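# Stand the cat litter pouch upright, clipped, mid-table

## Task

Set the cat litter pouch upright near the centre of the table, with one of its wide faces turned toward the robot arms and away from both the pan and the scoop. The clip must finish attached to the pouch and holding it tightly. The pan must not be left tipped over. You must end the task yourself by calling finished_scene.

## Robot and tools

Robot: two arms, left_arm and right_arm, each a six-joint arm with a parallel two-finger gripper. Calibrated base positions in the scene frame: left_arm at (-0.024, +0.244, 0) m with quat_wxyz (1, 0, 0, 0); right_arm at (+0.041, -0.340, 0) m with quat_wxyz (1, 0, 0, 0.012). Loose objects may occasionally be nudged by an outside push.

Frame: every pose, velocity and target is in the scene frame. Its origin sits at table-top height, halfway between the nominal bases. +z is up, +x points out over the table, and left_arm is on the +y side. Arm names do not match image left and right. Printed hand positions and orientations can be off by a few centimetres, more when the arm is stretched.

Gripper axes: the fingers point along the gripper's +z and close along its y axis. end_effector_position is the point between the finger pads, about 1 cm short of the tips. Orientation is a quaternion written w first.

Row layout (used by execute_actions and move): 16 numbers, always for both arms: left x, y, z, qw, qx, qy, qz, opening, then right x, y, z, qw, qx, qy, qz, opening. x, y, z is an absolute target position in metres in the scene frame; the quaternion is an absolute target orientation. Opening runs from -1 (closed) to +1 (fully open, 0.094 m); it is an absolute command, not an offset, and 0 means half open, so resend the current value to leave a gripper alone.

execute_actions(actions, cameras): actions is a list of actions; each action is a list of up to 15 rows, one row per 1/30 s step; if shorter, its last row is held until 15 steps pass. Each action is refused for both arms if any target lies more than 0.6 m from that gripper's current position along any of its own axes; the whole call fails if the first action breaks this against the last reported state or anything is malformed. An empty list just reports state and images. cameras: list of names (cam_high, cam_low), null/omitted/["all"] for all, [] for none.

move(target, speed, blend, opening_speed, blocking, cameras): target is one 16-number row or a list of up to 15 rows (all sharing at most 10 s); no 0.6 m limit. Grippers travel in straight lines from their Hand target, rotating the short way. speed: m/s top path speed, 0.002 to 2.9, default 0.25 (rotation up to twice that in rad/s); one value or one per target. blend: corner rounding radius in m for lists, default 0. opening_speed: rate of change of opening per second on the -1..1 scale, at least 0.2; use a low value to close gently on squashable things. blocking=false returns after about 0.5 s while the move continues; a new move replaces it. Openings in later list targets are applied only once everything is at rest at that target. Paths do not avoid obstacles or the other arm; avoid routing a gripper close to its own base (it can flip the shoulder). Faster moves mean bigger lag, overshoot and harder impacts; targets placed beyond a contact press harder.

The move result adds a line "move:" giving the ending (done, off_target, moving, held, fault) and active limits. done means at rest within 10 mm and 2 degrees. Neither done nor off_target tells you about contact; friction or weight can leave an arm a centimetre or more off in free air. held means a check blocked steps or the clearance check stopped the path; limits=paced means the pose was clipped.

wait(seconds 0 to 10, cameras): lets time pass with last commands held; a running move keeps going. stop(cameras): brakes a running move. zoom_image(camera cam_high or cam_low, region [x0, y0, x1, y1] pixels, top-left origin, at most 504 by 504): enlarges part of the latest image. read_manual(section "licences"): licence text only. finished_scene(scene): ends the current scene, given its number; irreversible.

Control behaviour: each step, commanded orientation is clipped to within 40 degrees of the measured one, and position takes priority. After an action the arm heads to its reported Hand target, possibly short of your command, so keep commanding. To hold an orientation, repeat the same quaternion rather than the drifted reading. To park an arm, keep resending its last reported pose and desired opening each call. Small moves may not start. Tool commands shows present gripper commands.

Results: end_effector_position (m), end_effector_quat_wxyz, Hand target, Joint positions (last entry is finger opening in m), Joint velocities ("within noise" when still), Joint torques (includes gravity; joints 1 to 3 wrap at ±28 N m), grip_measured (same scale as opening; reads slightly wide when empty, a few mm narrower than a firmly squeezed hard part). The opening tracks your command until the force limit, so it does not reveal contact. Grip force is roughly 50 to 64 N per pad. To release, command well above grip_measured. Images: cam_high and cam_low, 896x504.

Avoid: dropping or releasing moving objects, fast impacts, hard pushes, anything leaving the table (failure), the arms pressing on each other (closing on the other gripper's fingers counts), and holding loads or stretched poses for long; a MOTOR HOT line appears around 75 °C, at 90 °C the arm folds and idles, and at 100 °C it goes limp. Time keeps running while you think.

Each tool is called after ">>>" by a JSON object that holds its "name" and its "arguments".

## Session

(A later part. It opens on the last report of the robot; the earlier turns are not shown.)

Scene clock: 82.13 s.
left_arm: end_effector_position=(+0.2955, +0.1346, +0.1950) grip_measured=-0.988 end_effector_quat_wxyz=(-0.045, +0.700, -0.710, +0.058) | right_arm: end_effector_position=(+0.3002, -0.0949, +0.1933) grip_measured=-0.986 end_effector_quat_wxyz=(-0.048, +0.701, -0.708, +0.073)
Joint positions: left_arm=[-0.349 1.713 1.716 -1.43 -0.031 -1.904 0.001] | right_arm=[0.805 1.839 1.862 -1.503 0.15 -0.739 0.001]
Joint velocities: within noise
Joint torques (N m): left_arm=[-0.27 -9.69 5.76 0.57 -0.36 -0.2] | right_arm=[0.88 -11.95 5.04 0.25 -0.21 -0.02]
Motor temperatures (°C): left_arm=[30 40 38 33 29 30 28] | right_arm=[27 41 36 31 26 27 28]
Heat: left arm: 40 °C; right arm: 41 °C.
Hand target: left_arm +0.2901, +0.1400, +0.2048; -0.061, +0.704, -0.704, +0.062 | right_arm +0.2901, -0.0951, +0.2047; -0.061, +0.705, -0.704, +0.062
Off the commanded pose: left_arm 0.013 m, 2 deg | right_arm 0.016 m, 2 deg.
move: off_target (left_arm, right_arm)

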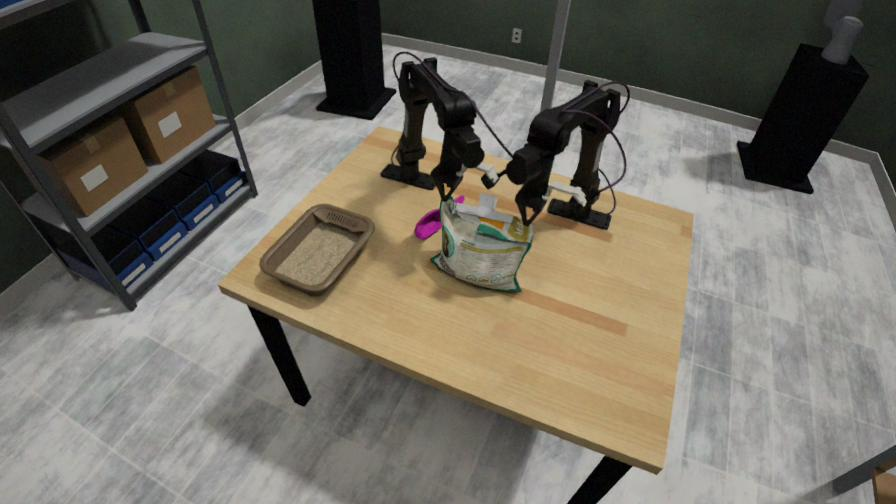

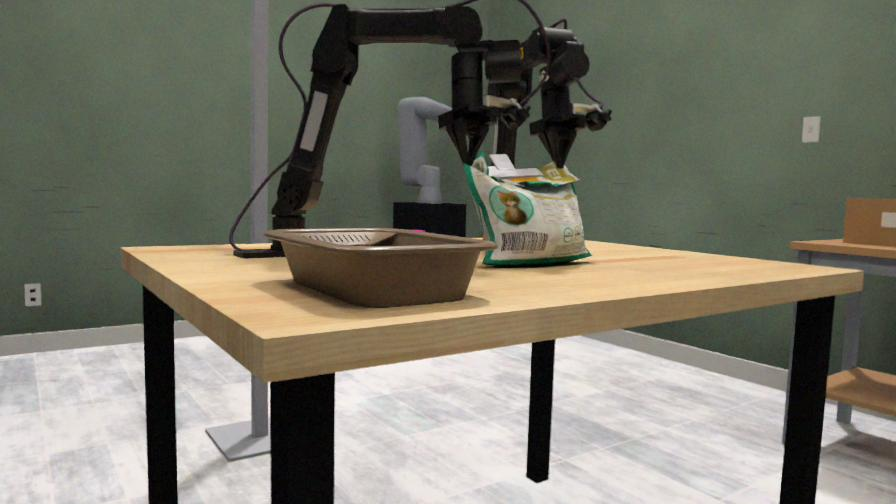

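>>> {"name": "move", "arguments": {"target": [[0.225,0.135,0.218,0.0923,-0.701,0.701,-0.0923,-1,0.225,-0.095,0.218,0.0923,-0.701,0.701,-0.0923,-1],[0.28,0.135,0.195,0.0616,-0.7044,0.7044,-0.0616,-1,0.28,-0.095,0.195,0.0616,-0.7044,0.7044,-0.0616,-1]], "speed": 0.1}}

>>> {"name": "zoom_image", "arguments": {"camera": "cam_high", "region": [400, 160, 560, 300]}}

>>> {"name": "zoom_image", "arguments": {"camera": "cam_low", "region": [460, 100, 640, 280]}}

Scene clock: 84.37 s.
left_arm: end_effector_position=(+0.2716, +0.1320, +0.1917) grip_measured=-0.988 end_effector_quat_wxyz=(-0.049, +0.703, -0.707, +0.059) | right_arm: end_effector_position=(+0.2708, -0.0977, +0.1889) grip_measured=-0.986 end_effector_quat_wxyz=(-0.048, +0.711, -0.700, +0.055)
Joint positions: left_arm=[-0.391 1.623 1.603 -1.405 -0.044 -1.953 0.001] | right_arm=[0.847 1.747 1.733 -1.47 0.117 -0.72 0.001]
Joint velocities: within noise
Joint torques (N m): left_arm=[0.58 -5.11 8.39 0.79 -0.32 0.07] | right_arm=[-0.87 -6.94 8.57 0.33 0.25 0.06]
Motor temperatures (°C): left_arm=[30 39 38 33 29 30 29] | right_arm=[27 41 36 31 26 27 28]
Heat: left arm: 39 °C; right arm: 41 °C.
Hand target: left_arm +0.2799, +0.1351, +0.1951; -0.062, +0.705, -0.704, +0.062 | right_arm +0.2798, -0.0953, +0.1951; -0.062, +0.704, -0.705, +0.062
Off the commanded pose: left_arm 0.010 m, 2 deg | right_arm 0.011 m, 2 deg.
move: off_target (right_arm)

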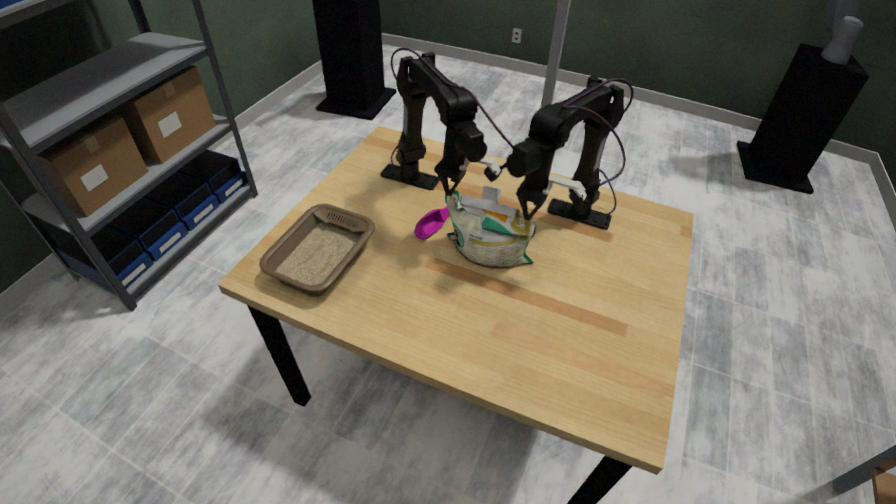

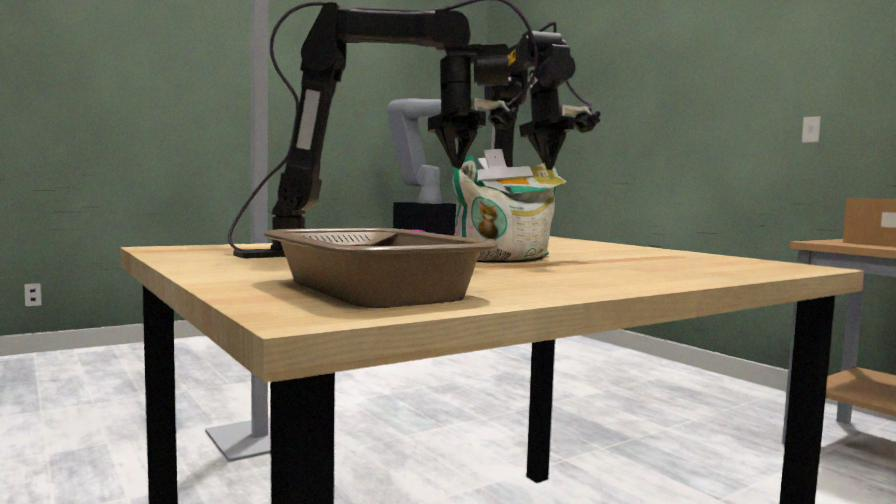

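Scaled by 3.150.

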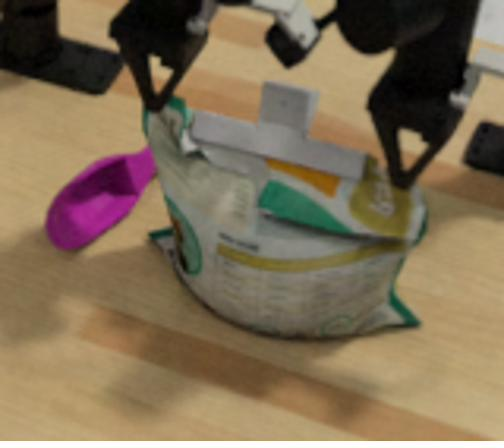

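Scaled by 2.800.

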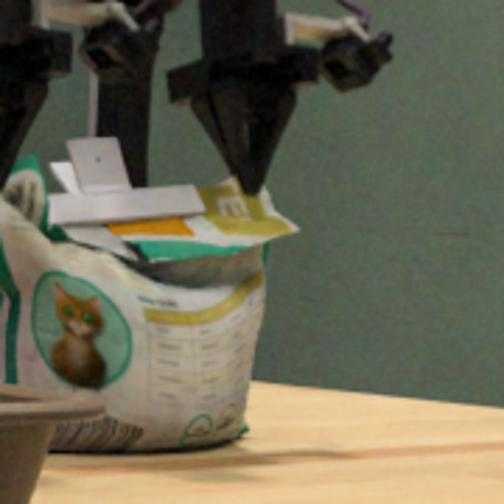

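>>> {"name": "move", "arguments": {"target": [[0.272,0.133,0.180,0.0616,-0.7044,0.7044,-0.0616,-1,0.270,-0.097,0.175,0.0616,-0.7044,0.7044,-0.0616,-1]], "speed": 0.06}}

>>> {"name": "zoom_image", "arguments": {"camera": "cam_high", "region": [400, 160, 560, 300]}}

>>> {"name": "move", "arguments": {"target": [[0.272,0.133,0.180,0.0616,-0.7044,0.7044,-0.0616,-0.4,0.270,-0.097,0.175,0.0616,-0.7044,0.7044,-0.0616,-0.4],[0.272,0.133,0.28,0.1305,-0.6950,0.6950,-0.1305,-0.4,0.270,-0.097,0.28,0.1305,-0.6950,0.6950,-0.1305,-0.4]], "speed": 0.12, "opening_speed": 0.8}}

>>> {"name": "zoom_image", "arguments": {"camera": "cam_high", "region": [400, 160, 560, 300]}}

>>> {"name": "zoom_image", "arguments": {"camera": "cam_low", "region": [430, 100, 610, 280]}}

Scene clock: 85.73 s.
left_arm: end_effector_position=(+0.2739, +0.1308, +0.1827) grip_measured=-0.988 end_effector_quat_wxyz=(-0.054, +0.703, -0.706, +0.066) | right_arm: end_effector_position=(+0.2701, -0.0972, +0.1771) grip_measured=-0.986 end_effector_quat_wxyz=(-0.055, +0.709, -0.701, +0.058)
Joint positions: left_arm=[-0.394 1.61 1.55 -1.348 -0.049 -1.957 0.001] | right_arm=[0.853 1.723 1.655 -1.403 0.124 -0.712 0.001]
Joint velocities: within noise
Joint torques (N m): left_arm=[-0.51 -6.89 4.81 0.79 -0.27 -0.11] | right_arm=[0.38 -8.42 3.97 0.58 0.14 0.15]
Motor temperatures (°C): left_arm=[30 39 38 32 29 30 29] | right_arm=[27 41 36 31 26 27 28]
Heat: left arm: 39 °C; right arm: 41 °C.
Hand target: left_arm +0.2720, +0.1331, +0.1801; -0.061, +0.704, -0.704, +0.062 | right_arm +0.2700, -0.0970, +0.1751; -0.061, +0.704, -0.704, +0.061
Off the commanded pose: left_arm 0.004 m, 1 deg | right_arm 0.002 m, 1 deg.
move: done

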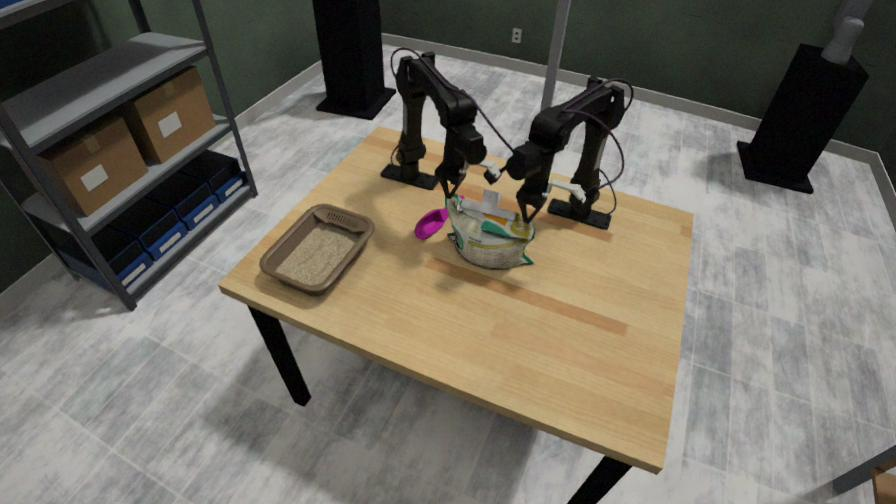

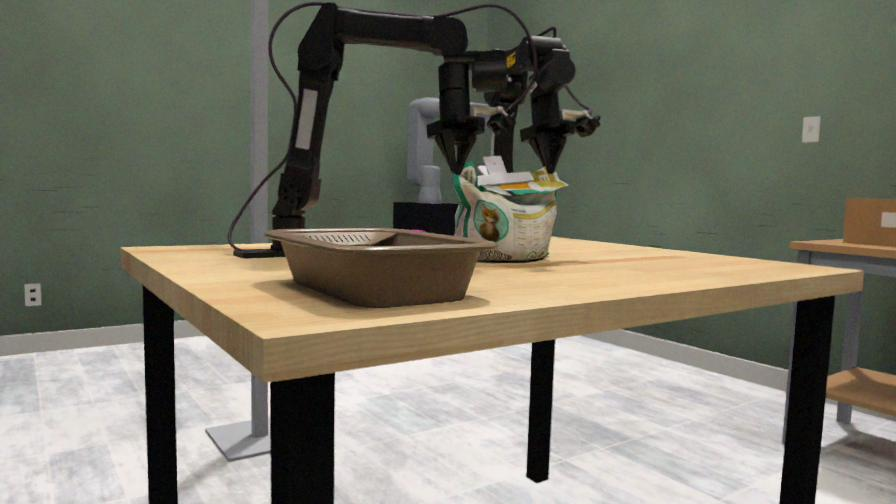

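Scaled by 3.150.

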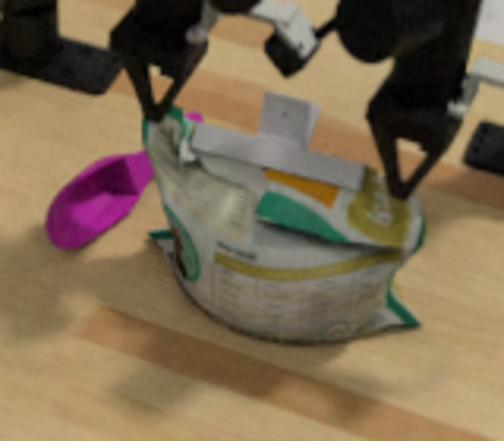

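Scene clock: 88.27 s.
left_arm: end_effector_position=(+0.2763, +0.1297, +0.2714) grip_measured=-0.401 end_effector_quat_wxyz=(-0.122, +0.696, -0.696, +0.129) | right_arm: end_effector_position=(+0.2719, -0.0963, +0.2691) grip_measured=-0.402 end_effector_quat_wxyz=(-0.155, +0.699, -0.686, +0.126)
Joint positions: left_arm=[-0.446 1.572 1.838 -1.509 -0.142 -1.992 0.028] | right_arm=[0.942 1.664 1.916 -1.55 0.3 -0.665 0.028]
Joint velocities: within noise
Joint torques (N m): left_arm=[-0.46 -6.32 7.87 0.82 -0.26 0] | right_arm=[0.53 -7.64 7.45 0.57 0.21 0.07]
Motor temperatures (°C): left_arm=[30 39 38 32 29 30 29] | right_arm=[27 41 36 31 26 27 28]
Heat: left arm: 39 °C; right arm: 41 °C.
Hand target: left_arm +0.2720, +0.1330, +0.2798; -0.131, +0.695, -0.695, +0.131 | right_arm +0.2701, -0.0972, +0.2794; -0.169, +0.695, -0.687, +0.126
Off the commanded pose: left_arm 0.010 m, 1 deg | right_arm 0.011 m, 3 deg.
joint sent to its limit (right arm) — joint 4 (wrist pitch), lower limit. The joint targets are off in orientation, not in position.
move: off_target (right_arm)

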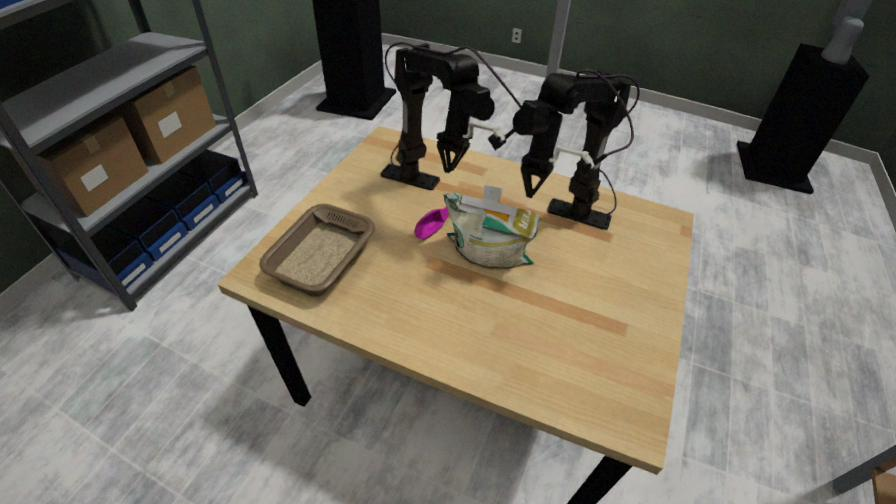

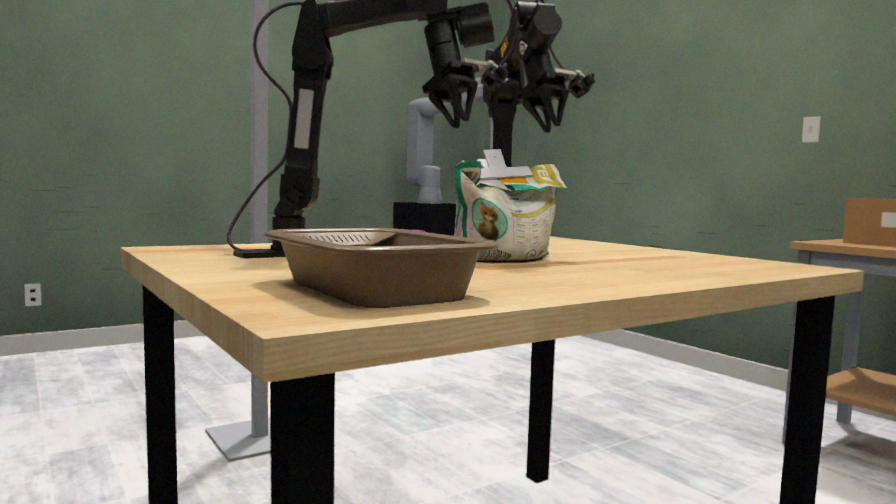

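Scaled by 3.150.

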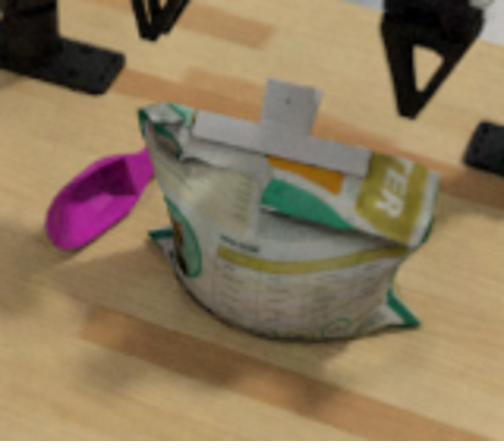

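Scaled by 2.800.

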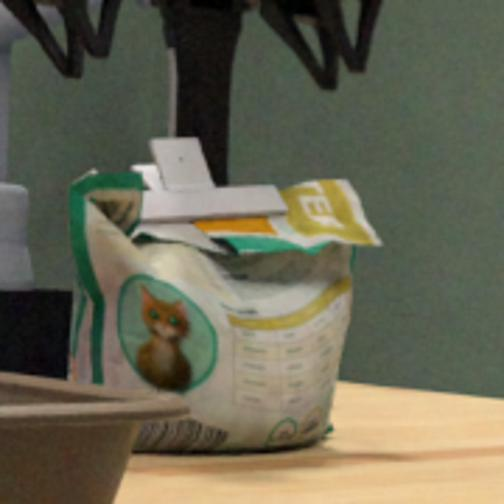

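>>> {"name": "move", "arguments": {"target": [[0.26,0.10,0.30,0.0923,-0.701,0.701,-0.0923,0.3,0.22,-0.25,0.27,0.1305,-0.6950,0.6950,-0.1305,-0.4],[0.25,0.017,0.28,0.0923,-0.701,0.701,-0.0923,0.3,0.22,-0.25,0.27,0.1305,-0.6950,0.6950,-0.1305,-0.4]], "speed": 0.2}}

>>> {"name": "zoom_image", "arguments": {"camera": "cam_high", "region": [400, 140, 560, 280]}}

>>> {"name": "zoom_image", "arguments": {"camera": "cam_low", "region": [430, 80, 590, 240]}}

Scene clock: 90.70 s.
left_arm: end_effector_position=(+0.2510, +0.0160, +0.2764) grip_measured=+0.298 end_effector_quat_wxyz=(+0.069, -0.628, +0.760, -0.150) | right_arm: end_effector_position=(+0.2219, -0.2501, +0.2750) grip_measured=-0.402 end_effector_quat_wxyz=(-0.172, +0.693, -0.686, +0.140)
Joint positions: left_arm=[-0.742 1.742 2.057 -1.567 -0.093 -2.108 0.061] | right_arm=[0.63 1.102 1.482 -1.562 0.226 -0.971 0.028]
Joint velocities: within noise
Joint torques (N m): left_arm=[0.09 -6.15 7.64 0.82 -0.07 0] | right_arm=[-0.57 -1.21 3.96 0.88 -0.09 -0.04]
Motor temperatures (°C): left_arm=[30 38 39 32 29 30 28] | right_arm=[27 41 36 31 26 27 28]
Heat: left arm: 39 °C; right arm: 41 °C.
Hand target: left_arm +0.2504, +0.0174, +0.2797; +0.069, -0.630, +0.759, -0.149 | right_arm +0.2205, -0.2500, +0.2695; -0.165, +0.694, -0.688, +0.133
Off the commanded pose: left_arm 0.004 m, 13 deg | right_arm 0.005 m, 5 deg.
joint read past its limit (right arm) — joint 4 (wrist pitch), lower limit.
joint sent to its limit (left arm) — joint 4 (wrist pitch), lower limit; joint 6 (wrist roll), lower limit. The joint targets are off in orientation, not in position.
joint sent to its limit (right arm) — joint 4 (wrist pitch), lower limit. The joint targets are off in orientation, not in position.
move: off_target (left_arm, right_arm)

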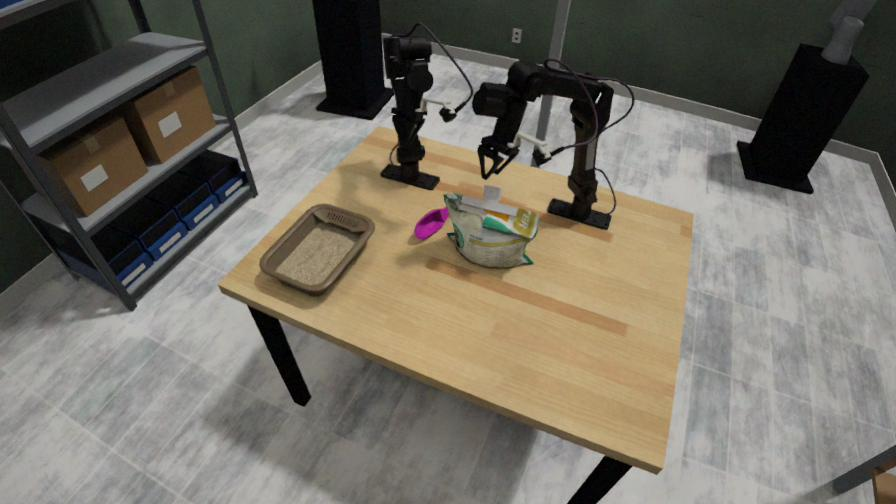

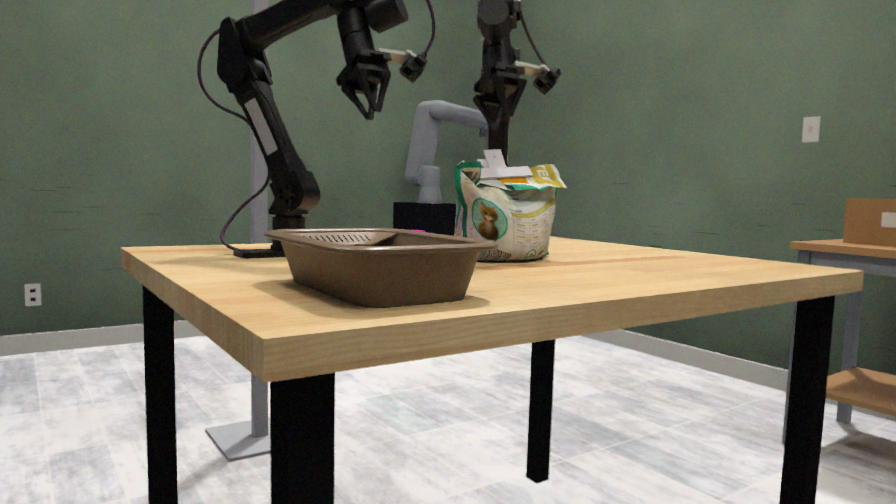

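Scaled by 3.150.

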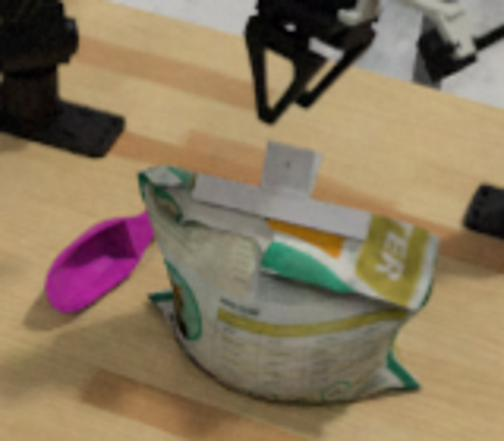

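Scaled by 3.150.

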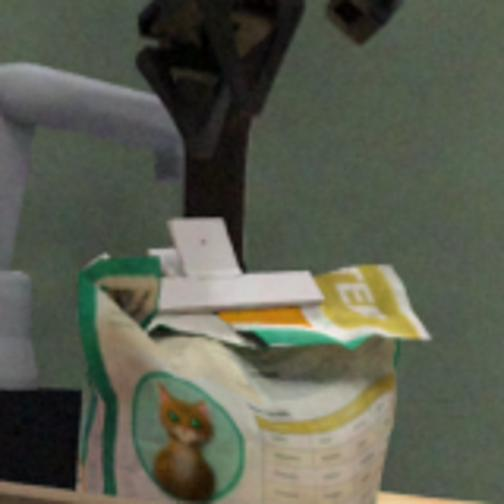

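>>> {"name": "move", "arguments": {"target": [[0.242,0.015,0.27,0.069,-0.630,0.759,-0.149,0.6,0.22,-0.25,0.27,0.1305,-0.6950,0.6950,-0.1305,-0.4],[0.242,0.015,0.222,0.069,-0.630,0.759,-0.149,0.6,0.22,-0.25,0.27,0.1305,-0.6950,0.6950,-0.1305,-0.4]], "speed": 0.1}}

>>> {"name": "zoom_image", "arguments": {"camera": "cam_high", "region": [440, 140, 540, 240]}}

>>> {"name": "zoom_image", "arguments": {"camera": "cam_low", "region": [440, 100, 560, 220]}}

Scene clock: 92.57 s.
left_arm: end_effector_position=(+0.2462, +0.0138, +0.2177) grip_measured=+0.598 end_effector_quat_wxyz=(+0.064, -0.625, +0.765, -0.142) | right_arm: end_effector_position=(+0.2219, -0.2501, +0.2750) grip_measured=-0.402 end_effector_quat_wxyz=(-0.172, +0.693, -0.686, +0.140)
Joint positions: left_arm=[-0.753 1.645 1.696 -1.32 -0.088 -2.109 0.075] | right_arm=[0.63 1.102 1.482 -1.562 0.226 -0.972 0.028]
Joint velocities: within noise
Joint torques (N m): left_arm=[-0.31 -8.49 5.41 0.97 -0.13 0] | right_arm=[-0.61 -1.36 3.9 0.89 -0.08 -0.04]
Motor temperatures (°C): left_arm=[30 38 39 32 29 30 28] | right_arm=[27 40 36 31 26 27 28]
Heat: left arm: 39 °C; right arm: 40 °C.
Hand target: left_arm +0.2422, +0.0152, +0.2220; +0.065, -0.623, +0.765, -0.150 | right_arm +0.2205, -0.2500, +0.2695; -0.165, +0.694, -0.688, +0.133
Off the commanded pose: left_arm 0.006 m, 1 deg | right_arm 0.005 m, 5 deg.
joint read past its limit (right arm) — joint 4 (wrist pitch), lower limit.
joint sent to its limit (left arm) — joint 6 (wrist roll), lower limit. The joint targets still meet the commanded pose.
joint sent to its limit (right arm) — joint 4 (wrist pitch), lower limit. The joint targets are off in orientation, not in position.
move: off_target (right_arm)

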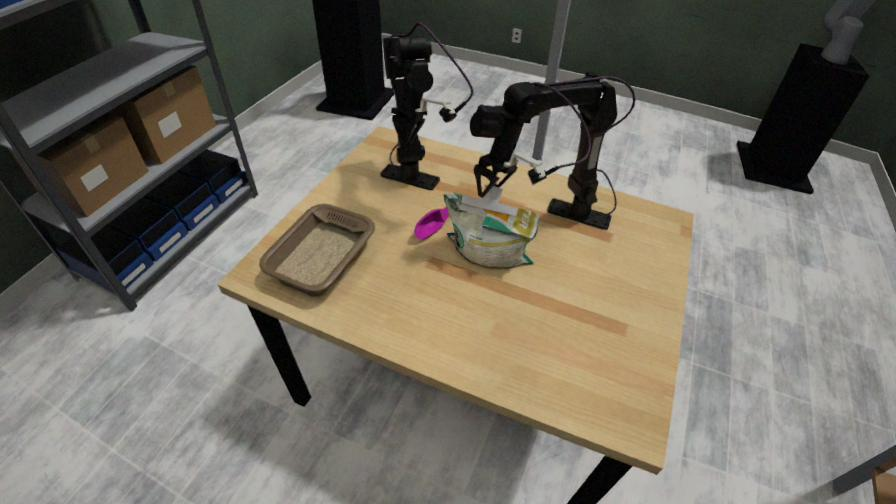

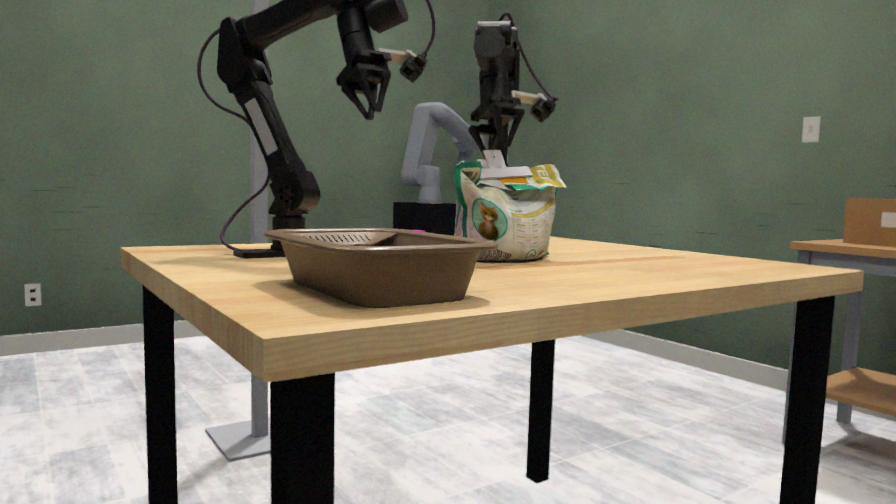

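Scaled by 5.040.

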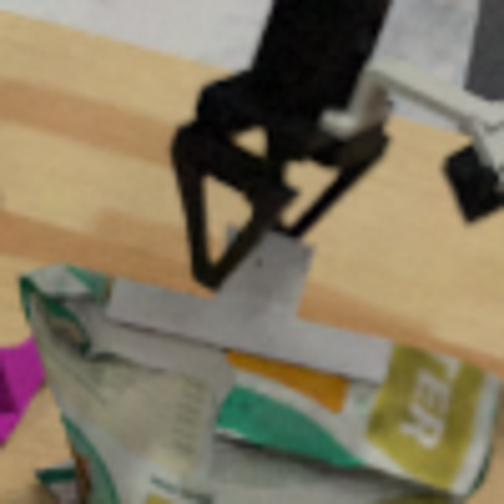

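Scaled by 4.200.

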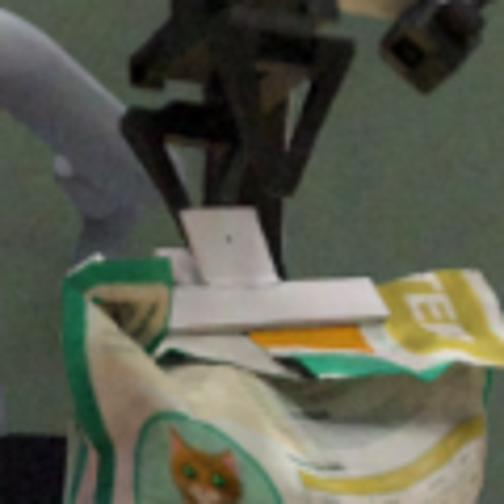

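>>> {"name": "move", "arguments": {"target": [[0.242,0.026,0.222,0.069,-0.630,0.759,-0.149,0.6,0.22,-0.25,0.27,0.1305,-0.6950,0.6950,-0.1305,-0.4],[0.242,0.026,0.208,0.069,-0.630,0.759,-0.149,0.6,0.22,-0.25,0.27,0.1305,-0.6950,0.6950,-0.1305,-0.4]], "speed": 0.1}}

>>> {"name": "zoom_image", "arguments": {"camera": "cam_high", "region": [440, 140, 540, 240]}}

>>> {"name": "zoom_image", "arguments": {"camera": "cam_low", "region": [440, 100, 560, 220]}}

Scene clock: 93.97 s.
left_arm: end_effector_position=(+0.2429, +0.0212, +0.2044) grip_measured=+0.598 end_effector_quat_wxyz=(+0.065, -0.628, +0.762, -0.144) | right_arm: end_effector_position=(+0.2219, -0.2501, +0.2750) grip_measured=-0.402 end_effector_quat_wxyz=(-0.172, +0.693, -0.686, +0.140)
Joint positions: left_arm=[-0.744 1.6 1.593 -1.259 -0.088 -2.109 0.075] | right_arm=[0.63 1.102 1.482 -1.562 0.226 -0.972 0.028]
Joint velocities: within noise
Joint torques (N m): left_arm=[0.51 -7.88 5.65 0.98 -0.14 -0.01] | right_arm=[-0.68 -1.28 3.92 0.88 -0.01 0]
Motor temperatures (°C): left_arm=[30 38 38 32 29 30 28] | right_arm=[27 40 36 31 26 27 28]
Heat: left arm: 38 °C; right arm: 40 °C.
Hand target: left_arm +0.2420, +0.0260, +0.2079; +0.069, -0.630, +0.759, -0.149 | right_arm +0.2205, -0.2500, +0.2695; -0.165, +0.694, -0.688, +0.133
Off the commanded pose: left_arm 0.006 m, 1 deg | right_arm 0.005 m, 5 deg.
joint read past its limit (right arm) — joint 4 (wrist pitch), lower limit.
joint sent to its limit (right arm) — joint 4 (wrist pitch), lower limit. The joint targets are off in orientation, not in position.
move: off_target (right_arm)

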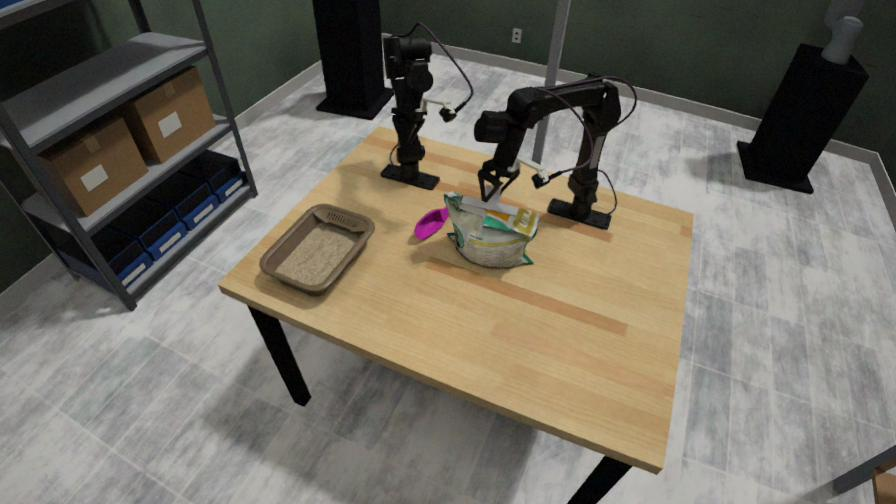

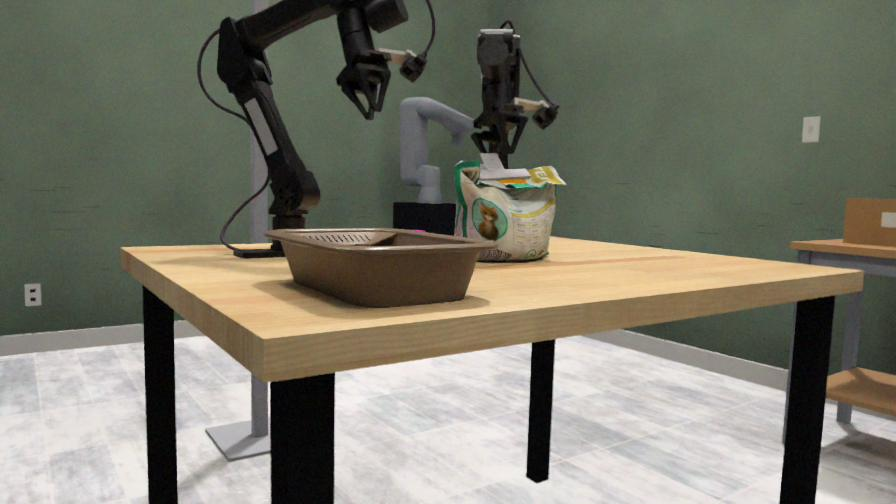

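Scaled by 5.040.

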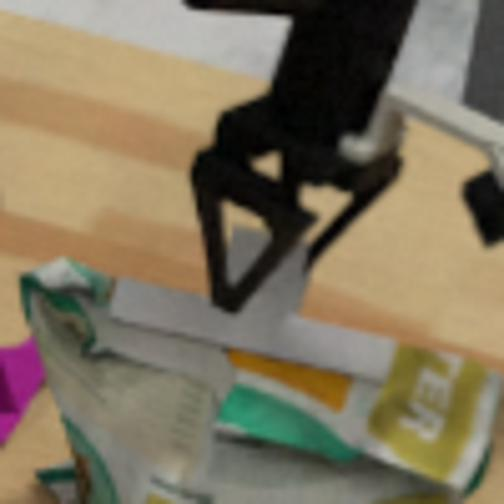

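Scaled by 4.200.

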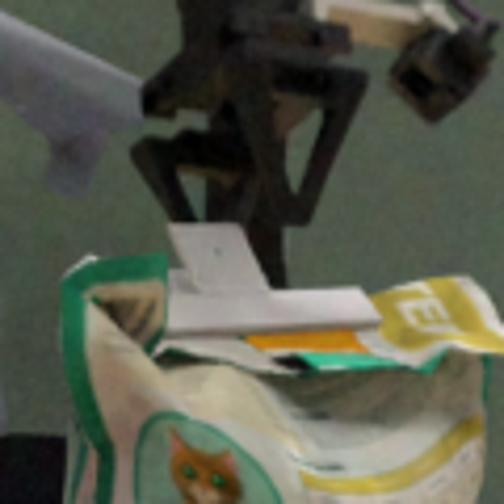

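>>> {"name": "move", "arguments": {"target": [[0.242,0.026,0.29,0.10,-0.630,0.759,-0.15,0.6,0.22,-0.25,0.27,0.1305,-0.6950,0.6950,-0.1305,-0.4],[0.242,0.20,0.29,0.1305,-0.6950,0.6950,-0.1305,0.6,0.22,-0.25,0.27,0.1305,-0.6950,0.6950,-0.1305,-0.4]], "speed": 0.15}}

>>> {"name": "zoom_image", "arguments": {"camera": "cam_high", "region": [400, 140, 560, 280]}}

>>> {"name": "zoom_image", "arguments": {"camera": "cam_low", "region": [430, 100, 610, 280]}}

Scene clock: 96.73 s.
left_arm: end_effector_position=(+0.2483, +0.1973, +0.2907) grip_measured=+0.598 end_effector_quat_wxyz=(-0.131, +0.696, -0.693, +0.135) | right_arm: end_effector_position=(+0.2219, -0.2501, +0.2750) grip_measured=-0.402 end_effector_quat_wxyz=(-0.172, +0.693, -0.686, +0.140)
Joint positions: left_arm=[-0.224 1.411 1.772 -1.561 -0.079 -1.786 0.075] | right_arm=[0.63 1.102 1.482 -1.562 0.226 -0.972 0.028]
Joint velocities: within noise
Joint torques (N m): left_arm=[0.38 -4.62 4.77 0.99 -0.04 0.15] | right_arm=[-0.85 -1.11 3.9 0.91 -0.08 0.02]
Motor temperatures (°C): left_arm=[30 38 38 32 29 30 28] | right_arm=[27 39 36 31 26 27 28]
Heat: left arm: 38 °C; right arm: 39 °C.
Hand target: left_arm +0.2421, +0.1999, +0.2899; -0.130, +0.695, -0.695, +0.130 | right_arm +0.2205, -0.2500, +0.2695; -0.165, +0.694, -0.688, +0.133
Off the commanded pose: left_arm 0.007 m, 1 deg | right_arm 0.005 m, 5 deg.
joint read past its limit (right arm) — joint 4 (wrist pitch), lower limit.
joint sent to its limit (right arm) — joint 4 (wrist pitch), lower limit. The joint targets are off in orientation, not in position.
move: off_target (right_arm)

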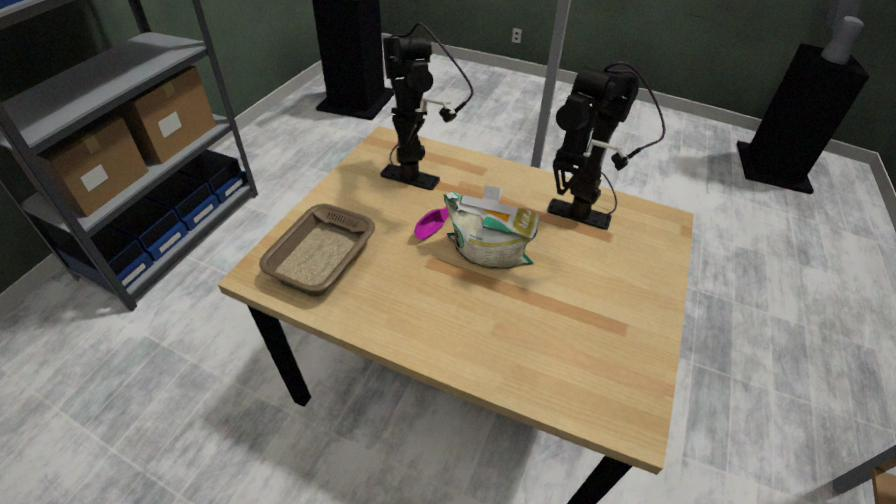

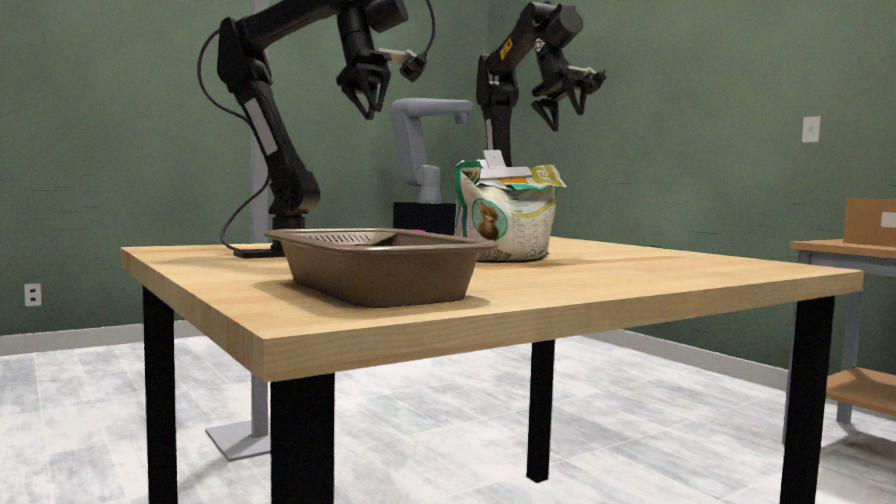

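Scaled by 3.150.

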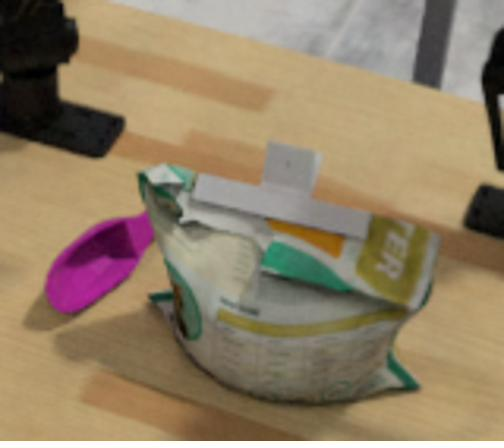

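Scaled by 2.800.

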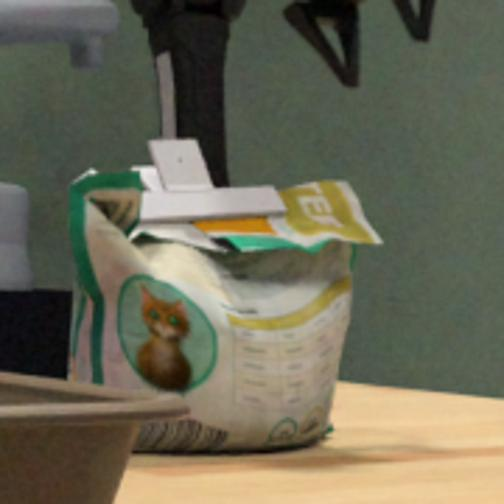

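>>> {"name": "finished_scene", "arguments": {"scene": 1}}

The scene is finished: the task was done.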